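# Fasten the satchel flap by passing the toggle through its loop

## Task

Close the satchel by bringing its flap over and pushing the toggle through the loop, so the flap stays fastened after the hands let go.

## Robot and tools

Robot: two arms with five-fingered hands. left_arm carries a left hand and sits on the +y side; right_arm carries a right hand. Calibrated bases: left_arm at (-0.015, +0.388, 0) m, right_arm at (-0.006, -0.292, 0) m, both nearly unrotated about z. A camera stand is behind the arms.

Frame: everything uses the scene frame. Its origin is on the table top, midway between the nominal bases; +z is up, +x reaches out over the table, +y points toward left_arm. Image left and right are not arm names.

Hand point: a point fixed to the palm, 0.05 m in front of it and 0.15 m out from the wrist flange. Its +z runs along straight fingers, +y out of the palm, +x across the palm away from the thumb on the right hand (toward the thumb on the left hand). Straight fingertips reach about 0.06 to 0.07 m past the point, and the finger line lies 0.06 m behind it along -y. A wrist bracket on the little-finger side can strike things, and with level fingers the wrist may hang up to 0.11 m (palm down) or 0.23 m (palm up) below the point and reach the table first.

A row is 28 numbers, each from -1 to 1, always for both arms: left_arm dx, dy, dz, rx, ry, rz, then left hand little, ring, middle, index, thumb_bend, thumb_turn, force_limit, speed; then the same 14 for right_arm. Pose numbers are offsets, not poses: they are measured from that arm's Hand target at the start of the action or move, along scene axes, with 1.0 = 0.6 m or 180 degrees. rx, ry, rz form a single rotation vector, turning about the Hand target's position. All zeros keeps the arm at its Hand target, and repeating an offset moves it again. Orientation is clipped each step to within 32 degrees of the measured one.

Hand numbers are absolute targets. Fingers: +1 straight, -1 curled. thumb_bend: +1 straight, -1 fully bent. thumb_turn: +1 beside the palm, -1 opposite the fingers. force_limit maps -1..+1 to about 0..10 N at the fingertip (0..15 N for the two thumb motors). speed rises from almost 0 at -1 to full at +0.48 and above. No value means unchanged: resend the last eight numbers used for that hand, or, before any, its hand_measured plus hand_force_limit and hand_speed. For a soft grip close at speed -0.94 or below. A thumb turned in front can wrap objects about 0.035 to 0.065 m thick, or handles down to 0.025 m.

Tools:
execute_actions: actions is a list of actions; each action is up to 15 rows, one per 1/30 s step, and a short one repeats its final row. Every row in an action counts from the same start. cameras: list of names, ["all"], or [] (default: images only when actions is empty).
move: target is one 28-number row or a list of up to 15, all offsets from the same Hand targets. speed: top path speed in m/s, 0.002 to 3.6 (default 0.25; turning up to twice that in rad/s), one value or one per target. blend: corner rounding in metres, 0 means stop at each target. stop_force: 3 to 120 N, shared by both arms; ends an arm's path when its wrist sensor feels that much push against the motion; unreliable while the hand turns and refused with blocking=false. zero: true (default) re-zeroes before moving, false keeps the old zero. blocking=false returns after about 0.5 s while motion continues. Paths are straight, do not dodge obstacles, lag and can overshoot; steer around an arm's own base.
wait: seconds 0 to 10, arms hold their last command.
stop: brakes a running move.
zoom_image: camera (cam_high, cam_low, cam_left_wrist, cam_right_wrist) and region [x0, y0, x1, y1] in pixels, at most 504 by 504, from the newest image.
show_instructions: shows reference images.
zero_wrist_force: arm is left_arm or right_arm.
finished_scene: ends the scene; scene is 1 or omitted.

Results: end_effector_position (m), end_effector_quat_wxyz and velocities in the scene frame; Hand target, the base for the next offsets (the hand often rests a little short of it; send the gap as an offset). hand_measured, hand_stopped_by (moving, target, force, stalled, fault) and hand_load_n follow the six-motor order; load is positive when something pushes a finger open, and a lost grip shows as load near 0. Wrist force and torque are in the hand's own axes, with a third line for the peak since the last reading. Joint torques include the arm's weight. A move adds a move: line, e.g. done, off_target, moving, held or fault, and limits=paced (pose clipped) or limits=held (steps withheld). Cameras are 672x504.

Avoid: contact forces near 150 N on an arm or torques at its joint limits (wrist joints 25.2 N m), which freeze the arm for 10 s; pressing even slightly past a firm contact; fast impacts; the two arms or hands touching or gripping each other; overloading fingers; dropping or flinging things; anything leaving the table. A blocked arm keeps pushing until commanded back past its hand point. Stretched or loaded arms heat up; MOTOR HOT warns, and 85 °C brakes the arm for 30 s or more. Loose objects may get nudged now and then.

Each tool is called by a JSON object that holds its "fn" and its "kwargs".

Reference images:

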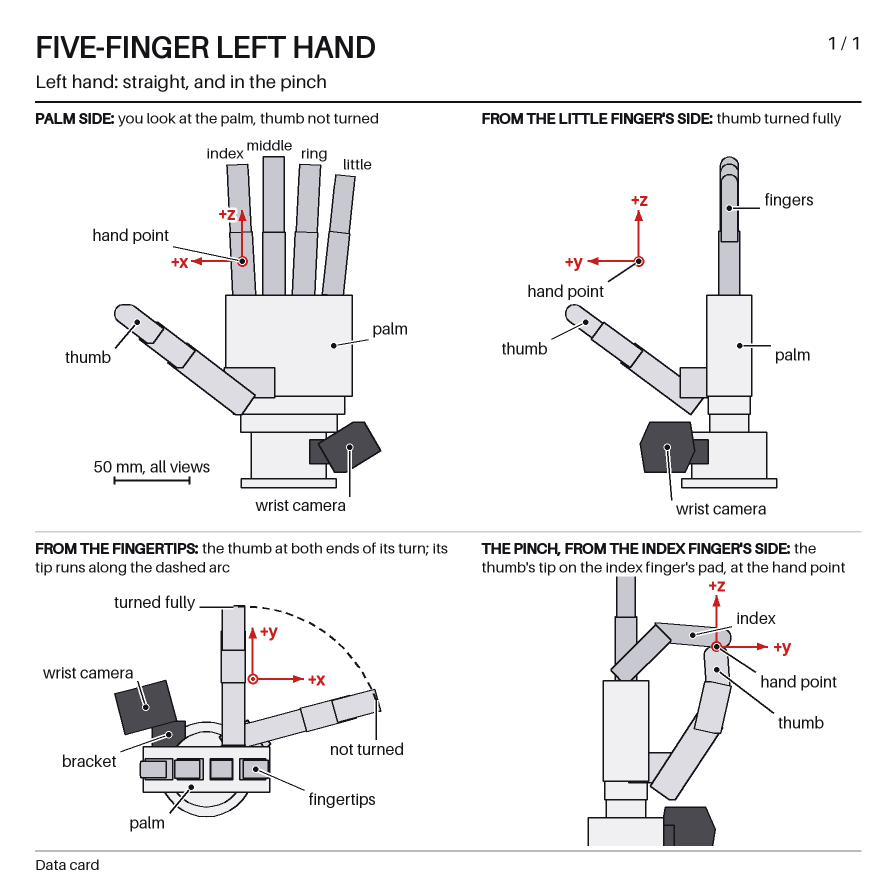

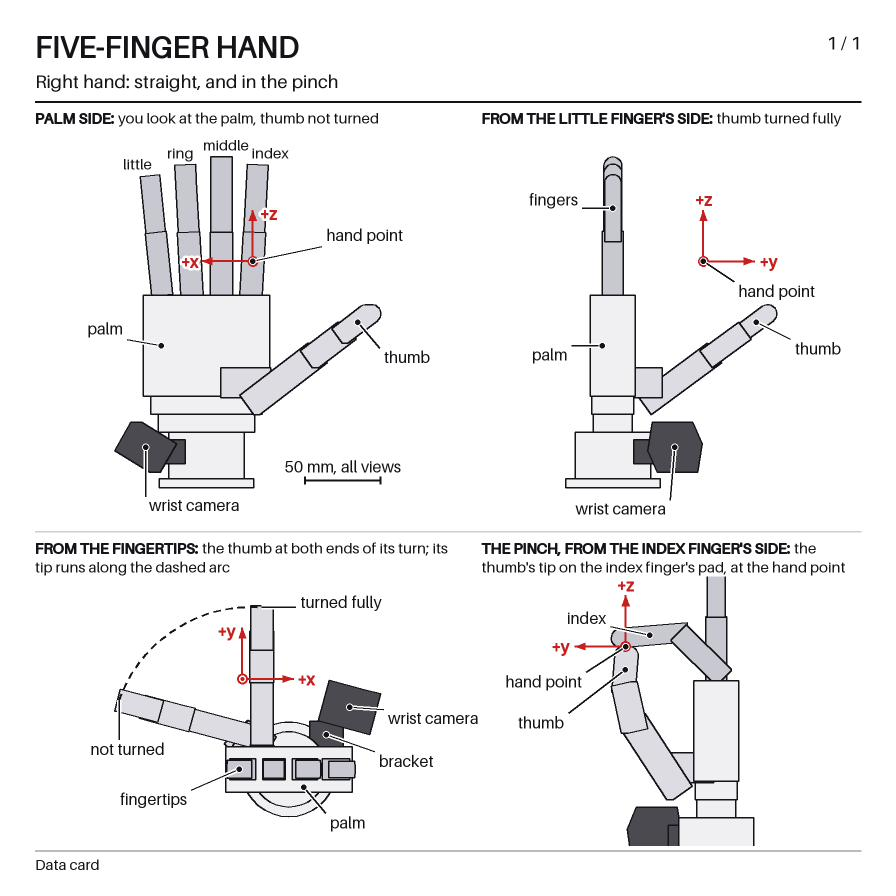

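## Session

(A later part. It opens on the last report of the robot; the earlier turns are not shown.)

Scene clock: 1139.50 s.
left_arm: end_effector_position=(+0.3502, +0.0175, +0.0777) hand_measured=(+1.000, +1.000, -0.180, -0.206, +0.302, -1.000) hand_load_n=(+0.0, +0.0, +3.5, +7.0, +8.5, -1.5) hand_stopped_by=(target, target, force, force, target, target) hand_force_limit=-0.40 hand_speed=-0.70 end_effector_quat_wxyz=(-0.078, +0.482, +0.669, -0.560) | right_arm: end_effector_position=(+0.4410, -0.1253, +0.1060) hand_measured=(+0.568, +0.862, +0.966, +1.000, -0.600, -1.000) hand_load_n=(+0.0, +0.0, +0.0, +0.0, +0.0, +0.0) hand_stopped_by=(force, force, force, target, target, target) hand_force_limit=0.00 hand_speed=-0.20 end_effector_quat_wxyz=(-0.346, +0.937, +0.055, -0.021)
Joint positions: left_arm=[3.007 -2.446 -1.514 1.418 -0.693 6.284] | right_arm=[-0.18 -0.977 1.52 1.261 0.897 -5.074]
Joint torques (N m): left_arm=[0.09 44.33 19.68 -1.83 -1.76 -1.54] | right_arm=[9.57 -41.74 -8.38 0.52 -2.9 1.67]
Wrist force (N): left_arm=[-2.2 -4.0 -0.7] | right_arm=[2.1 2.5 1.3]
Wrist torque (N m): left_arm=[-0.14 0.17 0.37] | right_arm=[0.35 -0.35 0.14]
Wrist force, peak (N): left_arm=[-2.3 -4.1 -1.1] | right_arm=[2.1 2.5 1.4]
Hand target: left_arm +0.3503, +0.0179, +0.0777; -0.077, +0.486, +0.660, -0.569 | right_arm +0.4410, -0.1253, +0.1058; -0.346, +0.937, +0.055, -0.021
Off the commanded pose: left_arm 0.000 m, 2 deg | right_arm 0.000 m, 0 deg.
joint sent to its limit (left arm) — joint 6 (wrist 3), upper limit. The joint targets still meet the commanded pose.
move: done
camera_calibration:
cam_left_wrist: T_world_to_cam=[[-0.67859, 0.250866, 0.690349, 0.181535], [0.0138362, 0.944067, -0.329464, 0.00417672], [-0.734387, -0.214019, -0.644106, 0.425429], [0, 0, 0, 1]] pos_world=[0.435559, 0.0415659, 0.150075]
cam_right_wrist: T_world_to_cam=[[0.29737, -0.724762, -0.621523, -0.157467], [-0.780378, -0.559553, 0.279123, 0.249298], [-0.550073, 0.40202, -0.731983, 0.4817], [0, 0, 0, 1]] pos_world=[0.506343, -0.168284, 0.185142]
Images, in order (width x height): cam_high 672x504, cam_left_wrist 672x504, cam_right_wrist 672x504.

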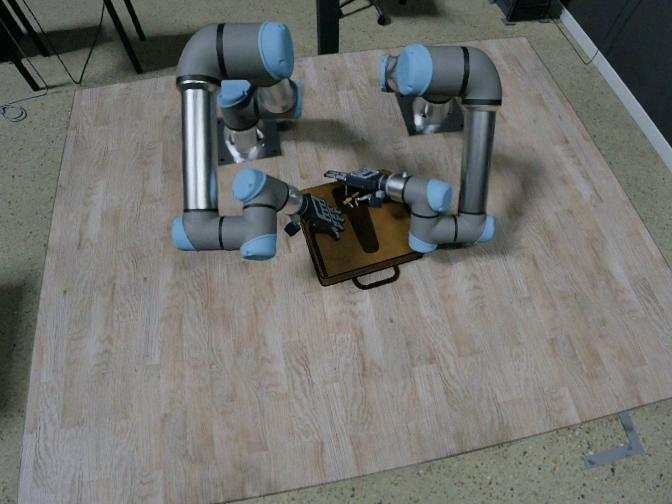

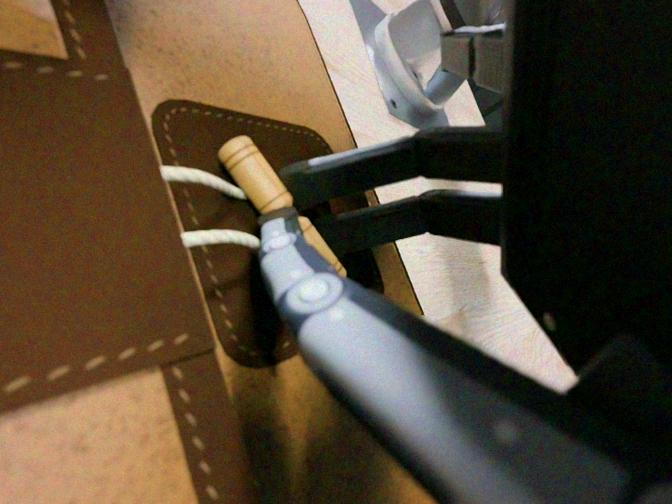

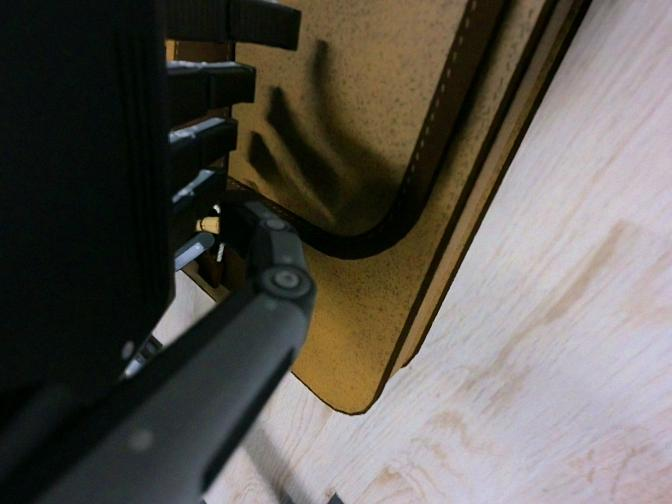

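{"fn": "move", "kwargs": {"target": [[0,0,0,0,0,0,1,1,-0.12,-0.12,0.3,-1,-0.4,-0.93,0,0,0,0,0,0,-1,-1,-1,1,-0.6,-1,0,-0.2]], "speed": 0.02, "cameras": ["cam_left_wrist","cam_high","cam_right_wrist"]}}

{"fn": "zoom_image", "kwargs": {"camera": "cam_left_wrist", "region": [150, 80, 380, 310]}}

{"fn": "zoom_image", "kwargs": {"camera": "cam_high", "region": [335, 175, 375, 215]}}

Scene clock: 1142.37 s.
left_arm: end_effector_position=(+0.3502, +0.0175, +0.0777) hand_measured=(+1.000, +1.000, -0.120, -0.120, +0.300, -1.000) hand_load_n=(+0.0, +0.0, +1.0, -4.0, -2.5, +0.0) hand_stopped_by=(target, target, target, target, target, target) hand_force_limit=-0.40 hand_speed=-0.93 end_effector_quat_wxyz=(-0.078, +0.482, +0.669, -0.560) | right_arm: end_effector_position=(+0.4410, -0.1253, +0.1058) hand_measured=(+0.568, +0.862, +0.966, +1.000, -0.600, -1.000) hand_load_n=(+0.0, +0.0, +0.0, +0.0, +0.0, +0.0) hand_stopped_by=(force, force, force, target, target, target) hand_force_limit=0.00 hand_speed=-0.20 end_effector_quat_wxyz=(-0.346, +0.937, +0.055, -0.021)
Joint positions: left_arm=[3.007 -2.446 -1.514 1.418 -0.693 6.284] | right_arm=[-0.18 -0.977 1.52 1.261 0.897 -5.074]
Joint torques (N m): left_arm=[-4.77 37.91 19.72 -0.52 -1.77 -1.33] | right_arm=[-1.17 -34.3 -1.78 -0.22 -1.08 -0.79]
Wrist force (N): left_arm=[-1.5 -3.7 -1.2] | right_arm=[1.8 2.2 1.3]
Wrist torque (N m): left_arm=[-0.08 0.18 0.33] | right_arm=[0.31 -0.30 0.11]
Wrist force, peak (N): left_arm=[-2.2 -4.1 -1.0] | right_arm=[2.3 2.4 1.2]
Hand target: left_arm +0.3503, +0.0179, +0.0777; -0.077, +0.486, +0.660, -0.569 | right_arm +0.4410, -0.1253, +0.1058; -0.346, +0.937, +0.055, -0.021
Off the commanded pose: left_arm 0.000 m, 2 deg | right_arm 0.000 m, 0 deg.
joint sent to its limit (left arm) — joint 6 (wrist 3), upper limit. The joint targets still meet the commanded pose.
move: done
camera_calibration:
cam_left_wrist: T_world_to_cam=[[-0.67859, 0.250866, 0.690349, 0.181535], [0.0138362, 0.944067, -0.329464, 0.00417672], [-0.734387, -0.214019, -0.644106, 0.425429], [0, 0, 0, 1]] pos_world=[0.435559, 0.0415659, 0.150075]
cam_right_wrist: T_world_to_cam=[[0.297345, -0.72478, -0.621514, -0.157553], [-0.780388, -0.55953, 0.279143, 0.249281], [-0.550073, 0.40202, -0.731983, 0.481499], [0, 0, 0, 1]] pos_world=[0.506243, -0.168284, 0.184942]
Images, in order (width x height): cam_high 672x504, cam_left_wrist 672x504, cam_right_wrist 672x504.

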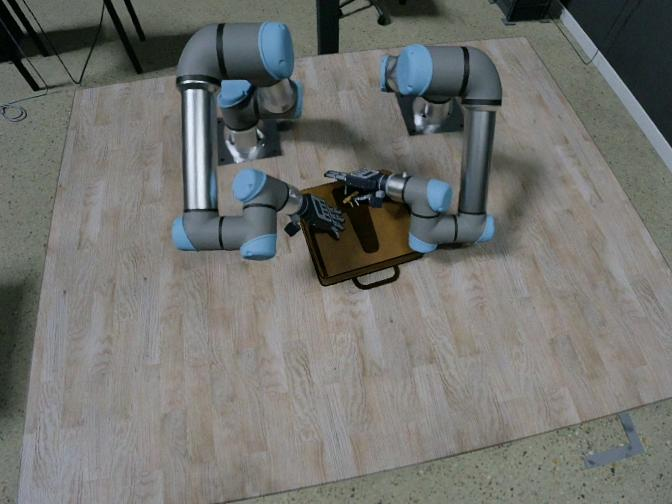

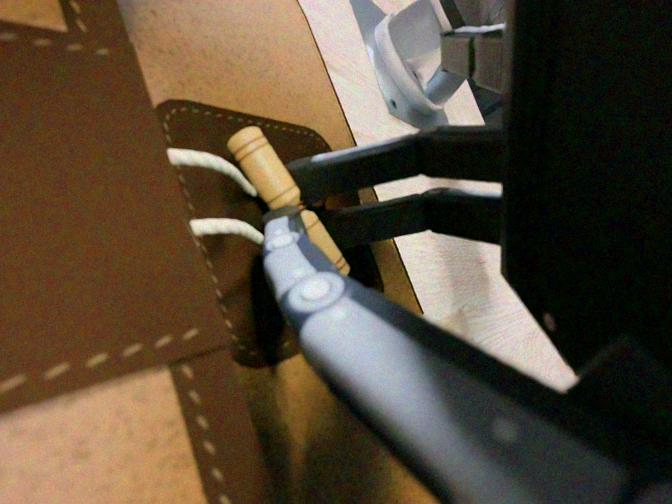

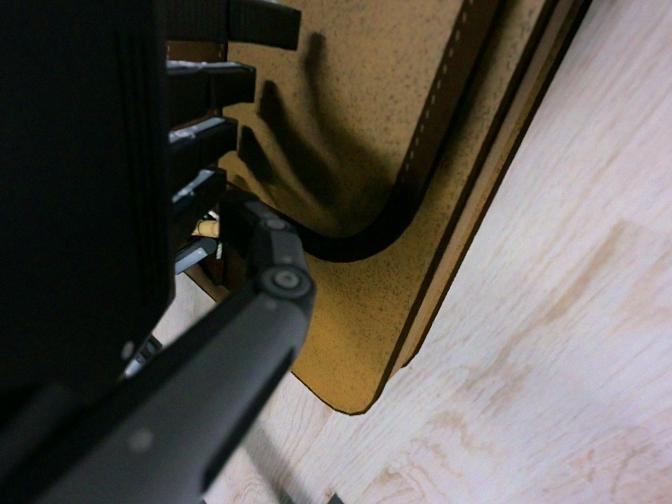

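Scaled by 2.191.

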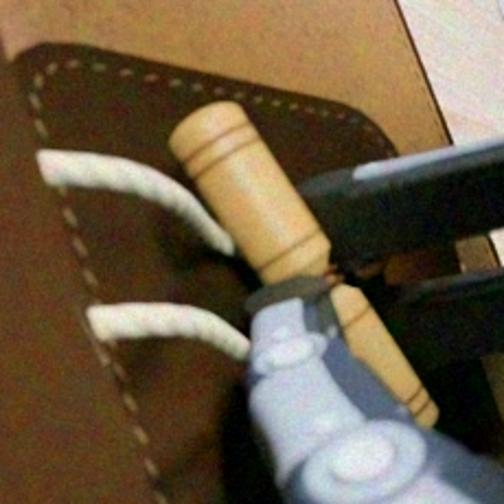

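Scaled by 12.600.

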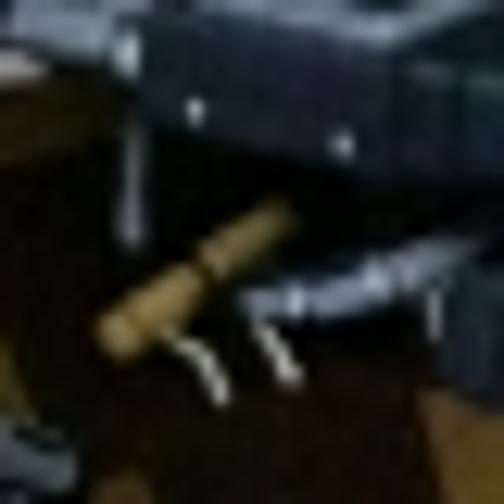

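{"fn": "move", "kwargs": {"target": [[0,0,0,0,0,0,1,1,0.0,0.0,0.3,-1,-0.4,-0.93,0,0,0,0,0,0,-1,-1,-1,1,-0.6,-1,0,-0.2]], "speed": 0.02, "cameras": ["cam_left_wrist","cam_high","cam_right_wrist"]}}

{"fn": "zoom_image", "kwargs": {"camera": "cam_left_wrist", "region": [150, 80, 380, 310]}}

{"fn": "zoom_image", "kwargs": {"camera": "cam_high", "region": [335, 175, 375, 215]}}

Scene clock: 1145.33 s.
left_arm: end_effector_position=(+0.3502, +0.0175, +0.0777) hand_measured=(+1.000, +1.000, +0.000, -0.002, +0.300, -1.000) hand_load_n=(+0.0, +0.0, +0.0, -6.0, -1.0, +0.0) hand_stopped_by=(target, target, target, target, target, target) hand_force_limit=-0.40 hand_speed=-0.93 end_effector_quat_wxyz=(-0.078, +0.482, +0.669, -0.560) | right_arm: end_effector_position=(+0.4410, -0.1253, +0.1058) hand_measured=(+0.568, +0.862, +0.966, +1.000, -0.600, -1.000) hand_load_n=(+0.0, +0.0, +0.0, +0.0, +0.5, +0.0) hand_stopped_by=(force, force, force, target, target, target) hand_force_limit=0.00 hand_speed=-0.20 end_effector_quat_wxyz=(-0.346, +0.937, +0.055, -0.021)
Joint positions: left_arm=[3.007 -2.446 -1.514 1.418 -0.693 6.284] | right_arm=[-0.18 -0.977 1.52 1.261 0.897 -5.074]
Joint torques (N m): left_arm=[-9.55 35.83 17.82 -0.37 -1.42 -1.33] | right_arm=[-5.06 -35.48 -2.01 -0.15 0.6 -0.71]
Wrist force (N): left_arm=[-3.3 -4.0 -5.6] | right_arm=[1.8 2.3 1.3]
Wrist torque (N m): left_arm=[-0.06 0.08 0.31] | right_arm=[0.31 -0.30 0.12]
Wrist force, peak (N): left_arm=[-3.9 -3.4 -9.2] | right_arm=[2.1 2.4 1.6]
Hand target: left_arm +0.3503, +0.0179, +0.0777; -0.077, +0.486, +0.660, -0.569 | right_arm +0.4410, -0.1253, +0.1058; -0.346, +0.937, +0.055, -0.021
Off the commanded pose: left_arm 0.000 m, 2 deg | right_arm 0.000 m, 0 deg.
joint sent to its limit (left arm) — joint 6 (wrist 3), upper limit. The joint targets still meet the commanded pose.
move: done
camera_calibration:
cam_left_wrist: T_world_to_cam=[[-0.67859, 0.250866, 0.690349, 0.181535], [0.0138362, 0.944067, -0.329464, 0.00417672], [-0.734387, -0.214019, -0.644106, 0.425429], [0, 0, 0, 1]] pos_world=[0.435559, 0.0415659, 0.150075]
cam_right_wrist: T_world_to_cam=[[0.297345, -0.72478, -0.621514, -0.157553], [-0.780388, -0.55953, 0.279143, 0.249281], [-0.550073, 0.40202, -0.731983, 0.481499], [0, 0, 0, 1]] pos_world=[0.506243, -0.168284, 0.184942]
Images, in order (width x height): cam_high 672x504, cam_left_wrist 672x504, cam_right_wrist 672x504.

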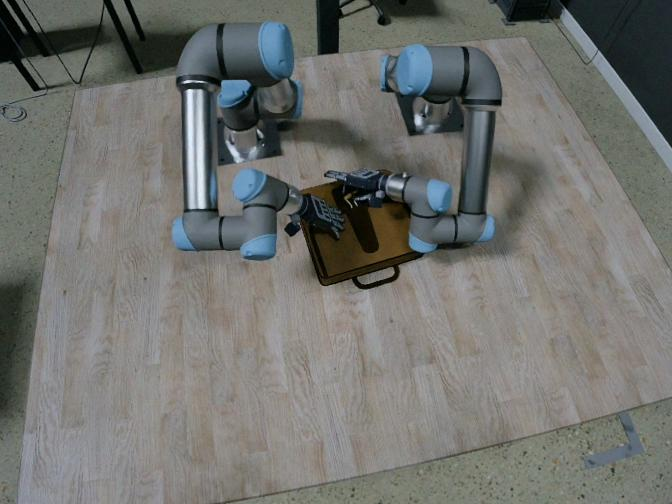

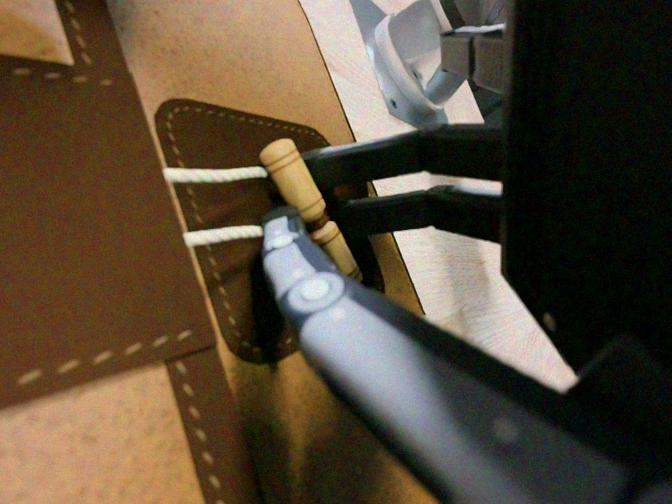

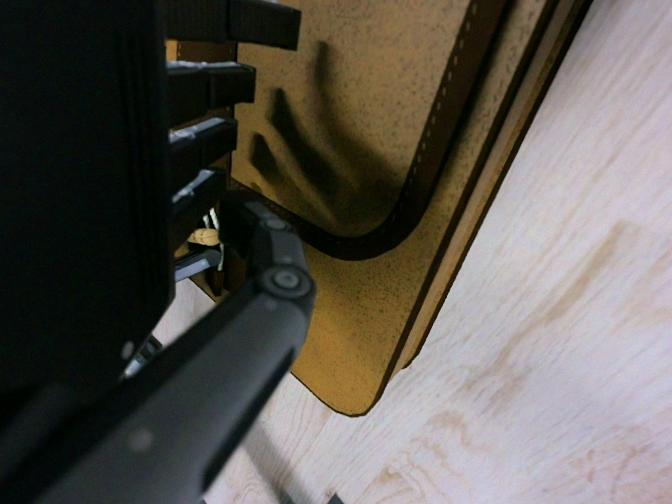

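Scaled by 2.191.

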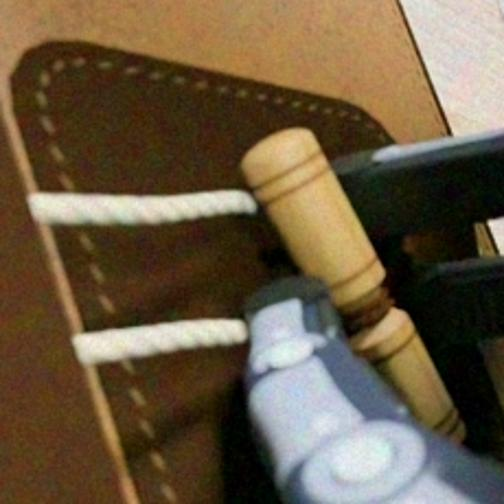

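Scaled by 12.600.

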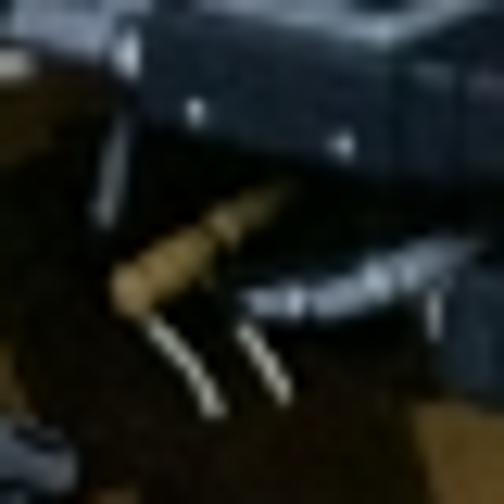

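{"fn": "move", "kwargs": {"target": [[0,0,0,0,0,0,1,1,-0.07,-0.07,0.3,-1,-0.4,-0.9,0,0,0,0,0,0,-1,-1,-1,1,-0.6,-1,0,-0.2]], "speed": 0.02, "cameras": ["cam_left_wrist","cam_high"]}}

{"fn": "zoom_image", "kwargs": {"camera": "cam_left_wrist", "region": [150, 80, 380, 310]}}

{"fn": "zoom_image", "kwargs": {"camera": "cam_high", "region": [335, 175, 375, 215]}}

Scene clock: 1148.73 s.
left_arm: end_effector_position=(+0.3502, +0.0175, +0.0777) hand_measured=(+1.000, +1.000, -0.070, -0.070, +0.300, -1.000) hand_load_n=(+0.0, +0.0, +0.0, -1.5, -1.0, -0.5) hand_stopped_by=(target, target, target, target, target, target) hand_force_limit=-0.40 hand_speed=-0.90 end_effector_quat_wxyz=(-0.078, +0.482, +0.669, -0.560) | right_arm: end_effector_position=(+0.4410, -0.1253, +0.1058) hand_measured=(+0.568, +0.862, +0.966, +1.000, -0.600, -1.000) hand_load_n=(+0.0, +0.0, +0.0, +0.0, +0.5, +0.0) hand_stopped_by=(force, force, force, target, target, target) hand_force_limit=0.00 hand_speed=-0.20 end_effector_quat_wxyz=(-0.346, +0.937, +0.055, -0.021)
Joint positions: left_arm=[3.007 -2.446 -1.514 1.418 -0.693 6.284] | right_arm=[-0.18 -0.977 1.52 1.261 0.897 -5.074]
Joint torques (N m): left_arm=[-9.71 37.36 17.62 -0.39 -1.55 -1.39] | right_arm=[-5.06 -37.33 -2.14 -0.24 0.48 -0.68]
Wrist force (N): left_arm=[-1.5 -3.6 -1.7] | right_arm=[1.8 2.4 1.3]
Wrist torque (N m): left_arm=[-0.08 0.15 0.32] | right_arm=[0.33 -0.29 0.11]
Wrist force, peak (N): left_arm=[-3.5 -4.1 -5.8] | right_arm=[2.2 2.4 1.5]
Hand target: left_arm +0.3503, +0.0179, +0.0777; -0.077, +0.486, +0.660, -0.569 | right_arm +0.4410, -0.1253, +0.1058; -0.346, +0.937, +0.055, -0.021
Off the commanded pose: left_arm 0.000 m, 2 deg | right_arm 0.000 m, 0 deg.
joint sent to its limit (left arm) — joint 6 (wrist 3), upper limit. The joint targets still meet the commanded pose.
move: done
camera_calibration:
cam_left_wrist: T_world_to_cam=[[-0.67859, 0.250866, 0.690349, 0.181535], [0.0138362, 0.944067, -0.329464, 0.00417672], [-0.734387, -0.214019, -0.644106, 0.425429], [0, 0, 0, 1]] pos_world=[0.435559, 0.0415659, 0.150075]
Images, in order (width x height): cam_high 672x504, cam_left_wrist 672x504.

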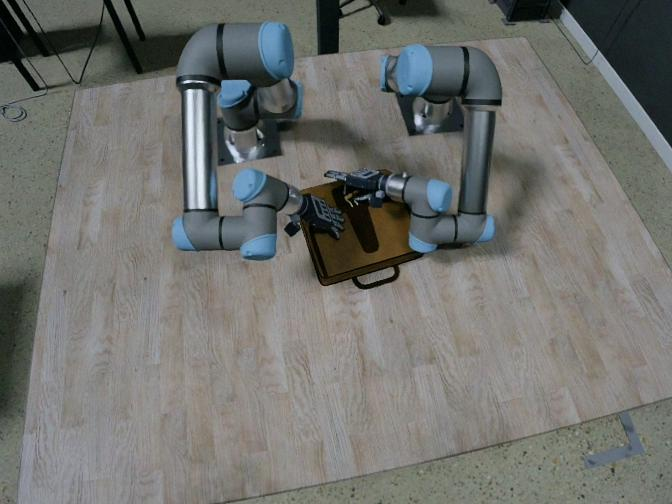

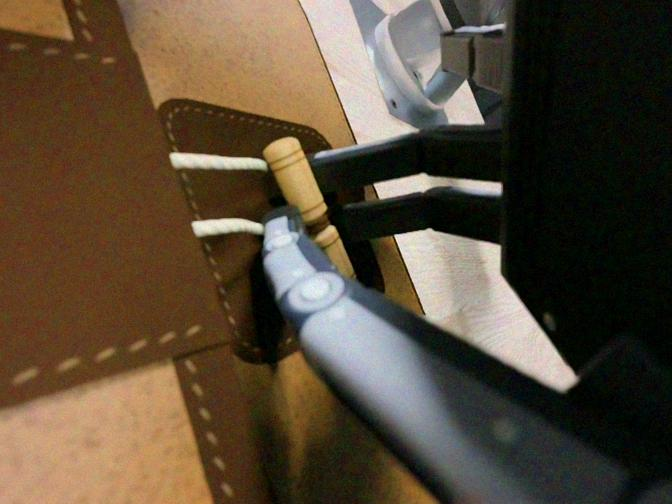

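Scaled by 2.191.

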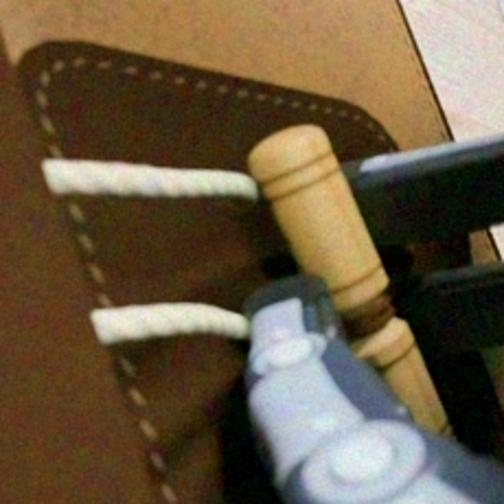

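Scaled by 12.600.

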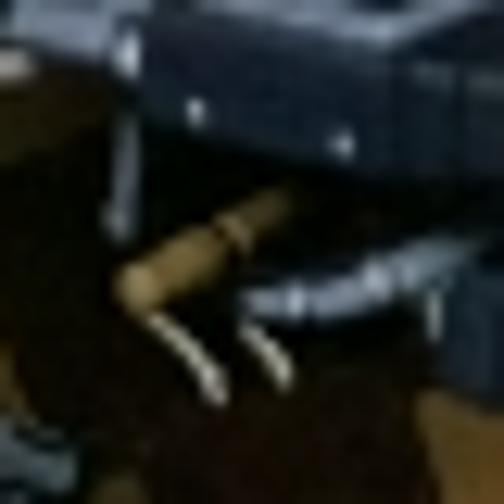

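{"fn": "execute_actions", "kwargs": {"actions": [], "cameras": ["cam_right_wrist","cam_low"]}}

{"fn": "zoom_image", "kwargs": {"camera": "cam_right_wrist", "region": [150, 180, 270, 300]}}

{"fn": "zoom_image", "kwargs": {"camera": "cam_low", "region": [320, 190, 390, 230]}}

Scene clock: 1151.43 s.
left_arm: end_effector_position=(+0.3502, +0.0175, +0.0777) hand_measured=(+1.000, +1.000, -0.070, -0.070, +0.300, -1.000) hand_load_n=(+0.0, +0.0, +0.5, -1.5, -1.0, -1.0) hand_stopped_by=(target, target, target, target, target, target) hand_force_limit=-0.40 hand_speed=-0.90 end_effector_quat_wxyz=(-0.078, +0.482, +0.669, -0.560) | right_arm: end_effector_position=(+0.4410, -0.1253, +0.1058) hand_measured=(+0.568, +0.862, +0.966, +1.000, -0.600, -1.000) hand_load_n=(+0.0, +0.0, +0.0, +0.0, +0.0, +0.0) hand_stopped_by=(force, force, force, target, target, target) hand_force_limit=0.00 hand_speed=-0.20 end_effector_quat_wxyz=(-0.346, +0.937, +0.055, -0.021)
Joint positions: left_arm=[3.007 -2.446 -1.514 1.418 -0.693 6.284] | right_arm=[-0.18 -0.977 1.52 1.261 0.897 -5.074]
Joint velocities: within noise
Joint torques (N m): left_arm=[-9.04 36.54 15.95 -0.53 -1.4 -1.45] | right_arm=[-4.75 -38.21 -2.74 -0.2 0.71 -0.6]
Motor temperatures (°C): left_arm=[26 27 33 27 34 32] | right_arm=[25 28 23 28 29 32]
Wrist force (N): left_arm=[-1.7 -3.7 -1.8] | right_arm=[1.7 2.2 1.3]
Wrist torque (N m): left_arm=[-0.10 0.17 0.31] | right_arm=[0.30 -0.28 0.10]
Wrist force, peak (N): left_arm=[-1.6 -3.8 -1.8] | right_arm=[2.1 2.6 1.2]
Hand target: left_arm +0.3503, +0.0179, +0.0777; -0.077, +0.486, +0.660, -0.569 | right_arm +0.4410, -0.1253, +0.1058; -0.346, +0.937, +0.055, -0.021
Off the commanded pose: left_arm 0.000 m, 2 deg | right_arm 0.000 m, 0 deg.
camera_calibration:
cam_right_wrist: T_world_to_cam=[[0.297345, -0.72478, -0.621514, -0.157553], [-0.780388, -0.55953, 0.279143, 0.249281], [-0.550073, 0.40202, -0.731983, 0.481499], [0, 0, 0, 1]] pos_world=[0.506243, -0.168284, 0.184942]
Images, in order (width x height): cam_low 672x504, cam_right_wrist 672x504.

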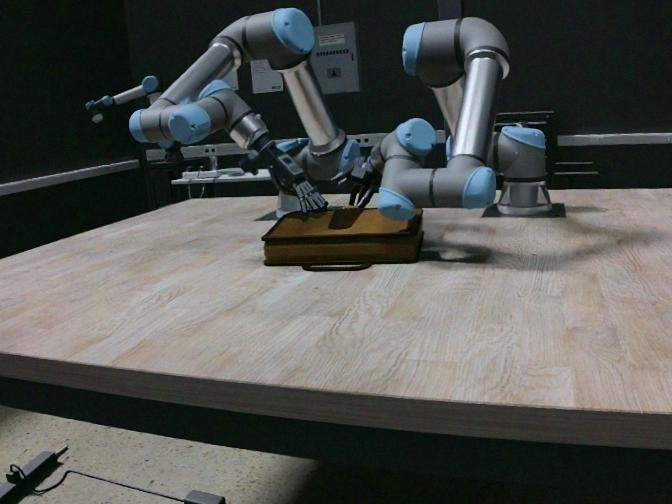

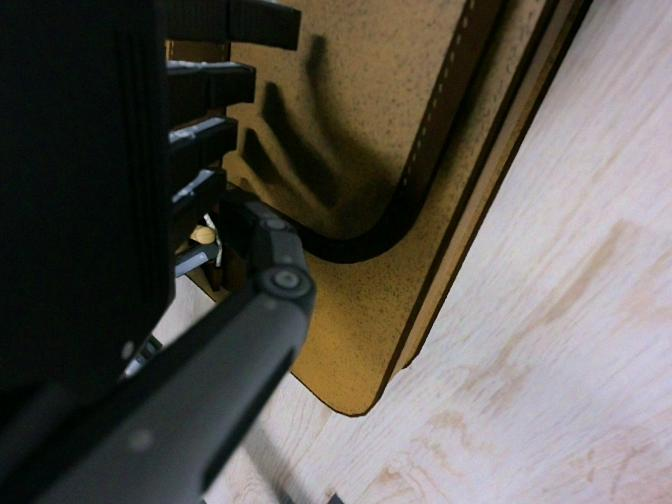

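Scaled by 4.200.

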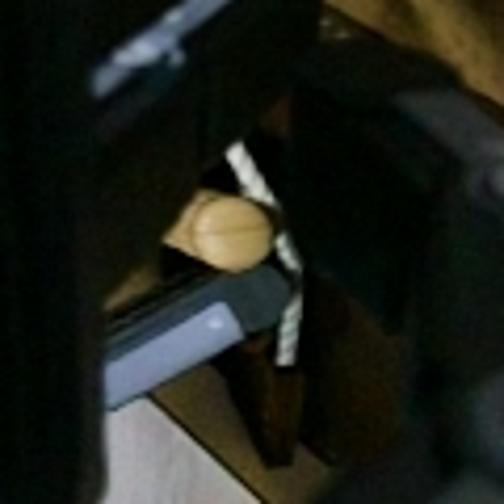

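Scaled by 7.200.

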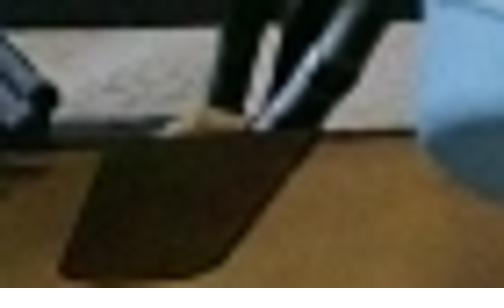

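{"fn": "move", "kwargs": {"target": [[0,0,0,0,0,0,1,1,-0.25,-0.25,0.3,-1,-0.4,-0.8,0,0,0,0,0,0,-1,-1,-1,1,-0.6,-1,0,-0.2]], "speed": 0.02, "cameras": ["cam_left_wrist","cam_high"]}}

{"fn": "zoom_image", "kwargs": {"camera": "cam_left_wrist", "region": [150, 80, 380, 310]}}

{"fn": "zoom_image", "kwargs": {"camera": "cam_high", "region": [335, 175, 375, 215]}}

Scene clock: 1162.33 s.
left_arm: end_effector_position=(+0.3502, +0.0175, +0.0777) hand_measured=(+1.000, +1.000, -0.142, -0.178, +0.300, -1.000) hand_load_n=(+0.0, +0.0, +3.0, +3.0, +4.0, -1.0) hand_stopped_by=(target, target, force, force, target, target) hand_force_limit=-0.40 hand_speed=-0.80 end_effector_quat_wxyz=(-0.078, +0.482, +0.669, -0.560) | right_arm: end_effector_position=(+0.4410, -0.1253, +0.1058) hand_measured=(+0.568, +0.862, +0.966, +1.000, -0.600, -1.000) hand_load_n=(+0.0, +0.0, -0.5, +0.0, +0.0, +0.0) hand_stopped_by=(force, force, force, target, target, target) hand_force_limit=0.00 hand_speed=-0.20 end_effector_quat_wxyz=(-0.346, +0.937, +0.055, -0.021)
Joint positions: left_arm=[3.007 -2.446 -1.514 1.418 -0.693 6.284] | right_arm=[-0.18 -0.977 1.52 1.261 0.897 -5.074]
Joint torques (N m): left_arm=[-9.25 37.91 16.3 -0.48 -1.28 -1.45] | right_arm=[-5.37 -39.13 -2.44 -0.19 0.67 -0.39]
Wrist force (N): left_arm=[-0.6 -3.0 -0.4] | right_arm=[1.9 2.5 1.2]
Wrist torque (N m): left_arm=[-0.09 0.14 0.33] | right_arm=[0.35 -0.31 0.12]
Wrist force, peak (N): left_arm=[-1.5 -3.9 -1.7] | right_arm=[2.1 2.4 1.6]
Hand target: left_arm +0.3503, +0.0179, +0.0777; -0.077, +0.486, +0.660, -0.569 | right_arm +0.4410, -0.1253, +0.1058; -0.346, +0.937, +0.055, -0.021
Off the commanded pose: left_arm 0.000 m, 2 deg | right_arm 0.000 m, 0 deg.
joint sent to its limit (left arm) — joint 6 (wrist 3), upper limit. The joint targets still meet the commanded pose.
move: done
camera_calibration:
cam_left_wrist: T_world_to_cam=[[-0.67859, 0.250866, 0.690349, 0.181535], [0.0138362, 0.944067, -0.329464, 0.00417672], [-0.734387, -0.214019, -0.644106, 0.425429], [0, 0, 0, 1]] pos_world=[0.435559, 0.0415659, 0.150075]
Images, in order (width x height): cam_high 672x504, cam_left_wrist 672x504.

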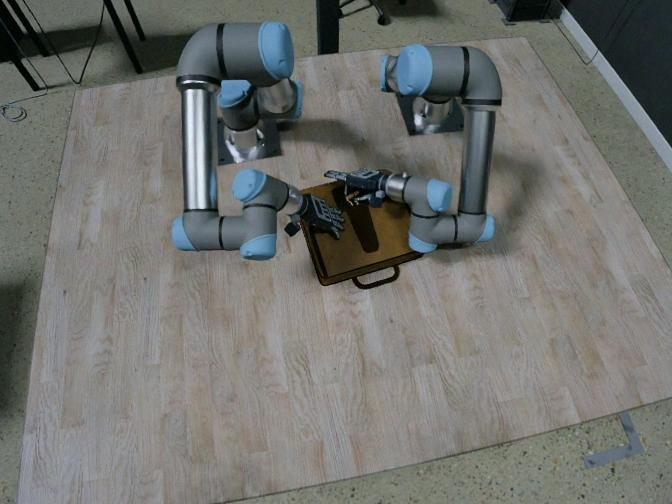

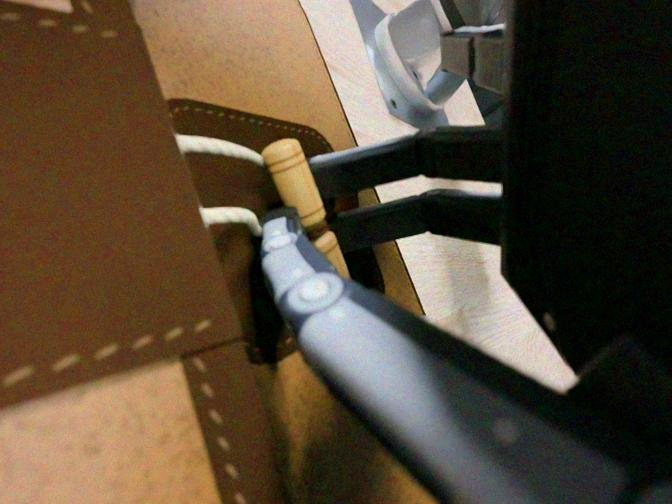

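Scaled by 2.191.

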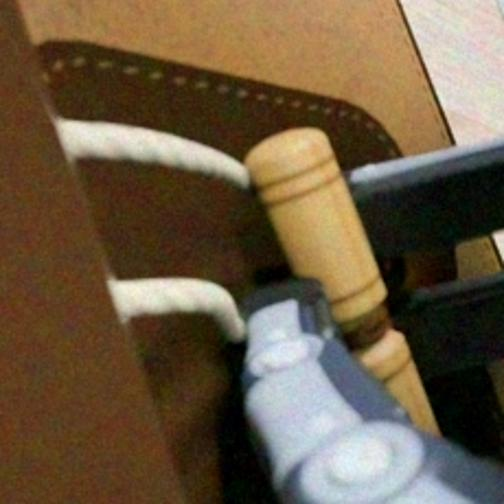

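Scaled by 12.600.

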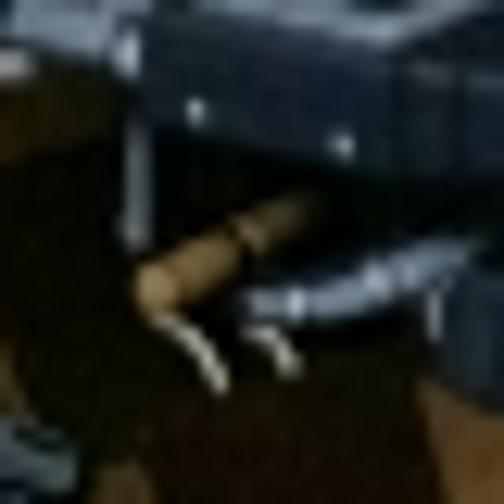

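{"fn": "move", "kwargs": {"target": [[0,0,0,0,0,0,1,1,-0.25,-0.25,0.3,-1,-0.4,-0.8,-0.0108,0,-0.0375,0,0,0,-1,-1,-1,1,-0.6,-1,0,-0.2]], "speed": 0.03, "stop_force": 9, "cameras": ["cam_left_wrist","cam_high"]}}

{"fn": "zoom_image", "kwargs": {"camera": "cam_left_wrist", "region": [150, 80, 380, 310]}}

{"fn": "zoom_image", "kwargs": {"camera": "cam_high", "region": [335, 175, 375, 215]}}

Scene clock: 1167.27 s.
left_arm: end_effector_position=(+0.3502, +0.0175, +0.0777) hand_measured=(+1.000, +1.000, -0.142, -0.178, +0.302, -1.000) hand_load_n=(+0.0, +0.0, +3.0, +3.0, +5.5, +0.0) hand_stopped_by=(target, target, force, force, target, target) hand_force_limit=-0.40 hand_speed=-0.80 end_effector_quat_wxyz=(-0.078, +0.482, +0.669, -0.560) | right_arm: end_effector_position=(+0.4346, -0.1253, +0.0835) hand_measured=(+0.568, +0.862, +0.966, +1.000, -0.600, -1.000) hand_load_n=(+1.5, +0.0, +0.5, +0.0, +0.0, +0.0) hand_stopped_by=(force, force, force, target, target, target) hand_force_limit=0.00 hand_speed=-0.20 end_effector_quat_wxyz=(-0.346, +0.937, +0.055, -0.021)
Joint positions: left_arm=[3.007 -2.446 -1.514 1.418 -0.693 6.284] | right_arm=[-0.182 -0.962 1.562 1.206 0.897 -5.077]
Joint torques (N m): left_arm=[-8.34 36.25 13.72 -0.52 -1.16 -1.33] | right_arm=[7.08 -44.26 -26.75 4.75 1.71 1.58]
Wrist force (N): left_arm=[0.0 -0.3 0.6] | right_arm=[5.5 -2.6 -5.1]
Wrist torque (N m): left_arm=[0.02 0.15 0.26] | right_arm=[0.68 0.25 0.14]
Wrist force, peak (N): left_arm=[-0.7 -3.3 -0.1] | right_arm=[7.2 -5.0 -9.4]
Hand target: left_arm +0.3503, +0.0179, +0.0777; -0.077, +0.486, +0.660, -0.569 | right_arm +0.4346, -0.1253, +0.0835; -0.346, +0.937, +0.055, -0.021
Off the commanded pose: left_arm 0.000 m, 2 deg | right_arm 0.000 m, 0 deg.
joint sent to its limit (left arm) — joint 6 (wrist 3), upper limit. The joint targets still meet the commanded pose.
move: contact (right_arm)
camera_calibration:
cam_left_wrist: T_world_to_cam=[[-0.67859, 0.250866, 0.690349, 0.181535], [0.0138362, 0.944067, -0.329464, 0.00417672], [-0.734387, -0.214019, -0.644106, 0.425429], [0, 0, 0, 1]] pos_world=[0.435559, 0.0415659, 0.150075]
Images, in order (width x height): cam_high 672x504, cam_left_wrist 672x504.

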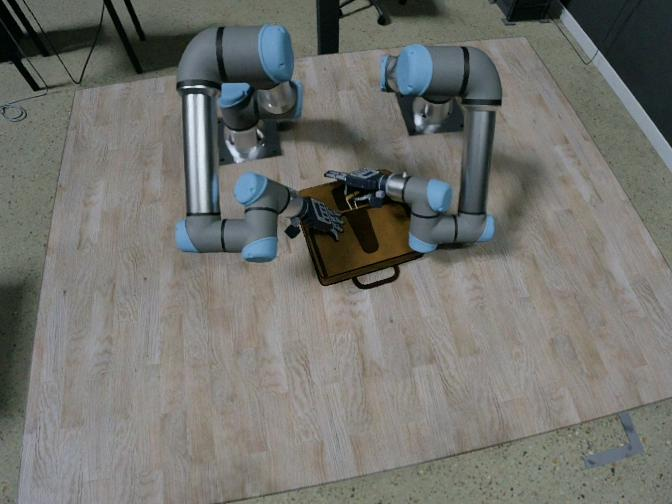

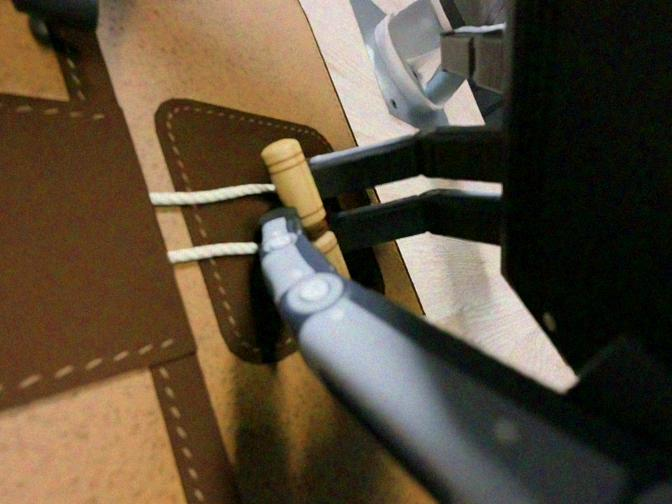

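Scaled by 2.191.

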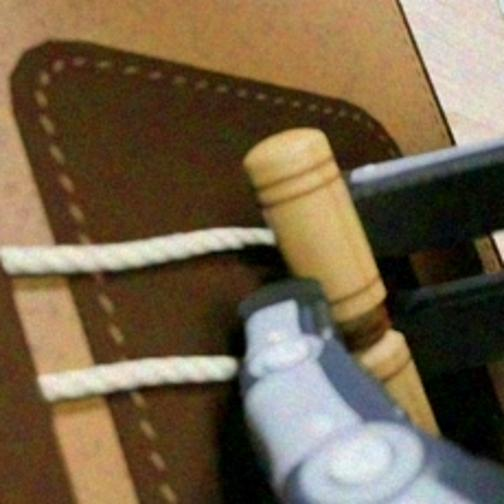

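Scaled by 12.600.

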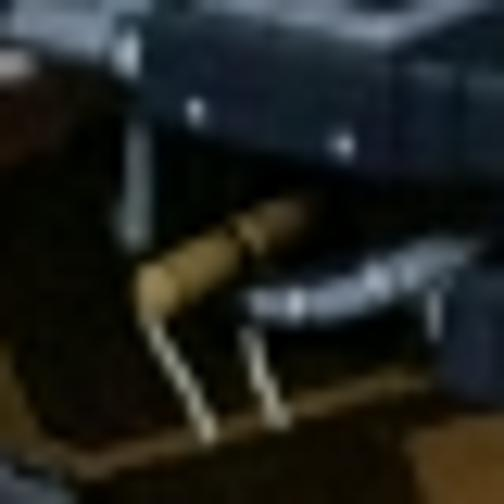

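{"fn": "move", "kwargs": {"target": [[0,0,0.002,0,0,0,1,1,-0.08,-0.08,0.3,-1,-0.4,-0.9,0,0,0,0,0,0,-1,-1,-1,1,-0.6,-1,0,-0.2]], "speed": 0.02, "cameras": ["cam_left_wrist","cam_high"]}}

{"fn": "zoom_image", "kwargs": {"camera": "cam_left_wrist", "region": [150, 80, 380, 310]}}

{"fn": "zoom_image", "kwargs": {"camera": "cam_high", "region": [335, 175, 375, 215]}}

Scene clock: 1170.43 s.
left_arm: end_effector_position=(+0.3502, +0.0175, +0.0789) hand_measured=(+1.000, +1.000, -0.080, -0.080, +0.300, -1.000) hand_load_n=(+0.0, +0.0, +0.0, +0.0, +0.5, +0.0) hand_stopped_by=(target, target, target, target, target, target) hand_force_limit=-0.40 hand_speed=-0.90 end_effector_quat_wxyz=(-0.078, +0.482, +0.669, -0.560) | right_arm: end_effector_position=(+0.4346, -0.1253, +0.0835) hand_measured=(+0.568, +0.862, +0.966, +1.000, -0.600, -1.000) hand_load_n=(+2.0, +0.0, +0.0, +0.0, +0.0, +0.5) hand_stopped_by=(force, force, force, target, target, target) hand_force_limit=0.00 hand_speed=-0.20 end_effector_quat_wxyz=(-0.346, +0.937, +0.055, -0.021)
Joint positions: left_arm=[3.007 -2.444 -1.514 1.416 -0.693 6.284] | right_arm=[-0.182 -0.962 1.562 1.206 0.897 -5.077]
Joint torques (N m): left_arm=[7.4 51.18 6.79 -4.21 0.43 -1.4] | right_arm=[10.73 -44.21 -26.35 3.94 0.18 1.55]
Wrist force (N): left_arm=[-0.4 -0.6 0.4] | right_arm=[5.4 -2.7 -5.2]
Wrist torque (N m): left_arm=[-0.01 0.19 0.25] | right_arm=[0.67 0.26 0.14]
Wrist force, peak (N): left_arm=[-0.4 -0.6 0.6] | right_arm=[5.5 -3.0 -5.3]
Hand target: left_arm +0.3503, +0.0179, +0.0789; -0.077, +0.486, +0.660, -0.569 | right_arm +0.4346, -0.1253, +0.0835; -0.346, +0.937, +0.055, -0.021
Off the commanded pose: left_arm 0.000 m, 2 deg | right_arm 0.000 m, 0 deg.
joint sent to its limit (left arm) — joint 6 (wrist 3), upper limit. The joint targets still meet the commanded pose.
move: done
camera_calibration:
cam_left_wrist: T_world_to_cam=[[-0.67869, 0.250901, 0.690238, 0.180858], [0.013908, 0.944057, -0.329489, 0.00463818], [-0.734293, -0.214021, -0.644212, 0.426229], [0, 0, 0, 1]] pos_world=[0.435659, 0.0414659, 0.151275]
Images, in order (width x height): cam_high 672x504, cam_left_wrist 672x504.

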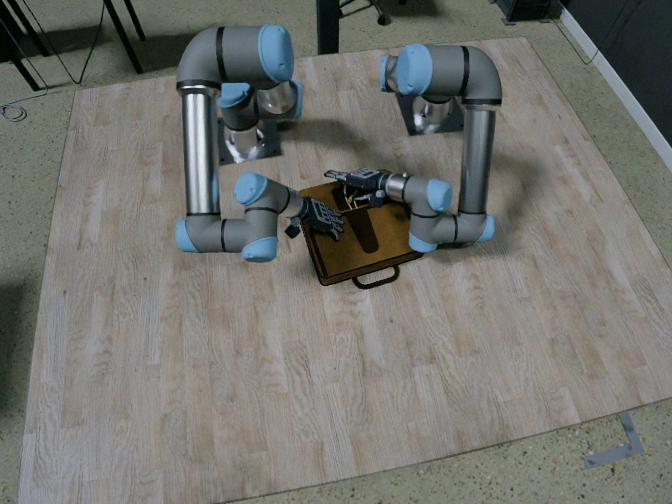

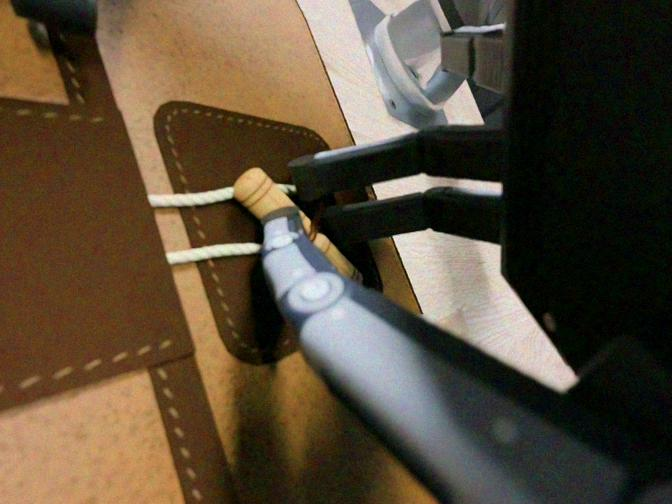

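Scaled by 2.191.

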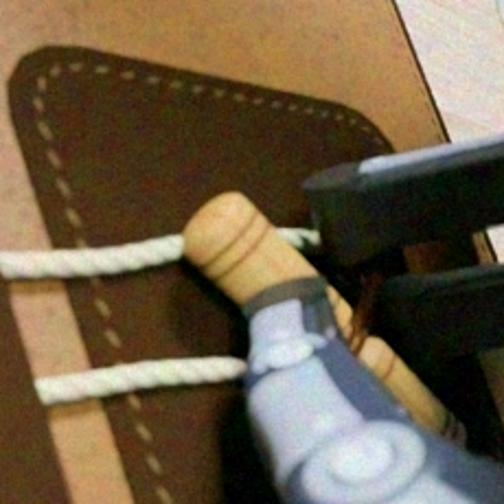

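Scaled by 12.600.

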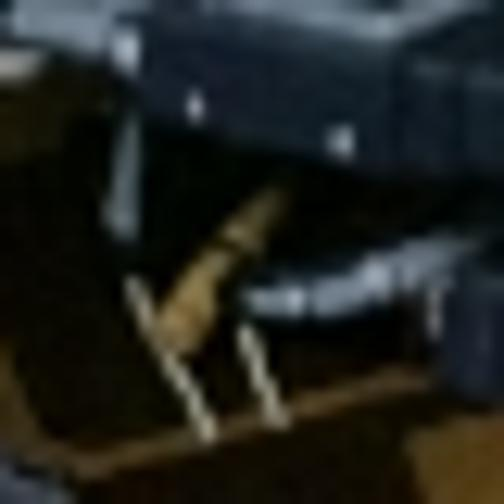

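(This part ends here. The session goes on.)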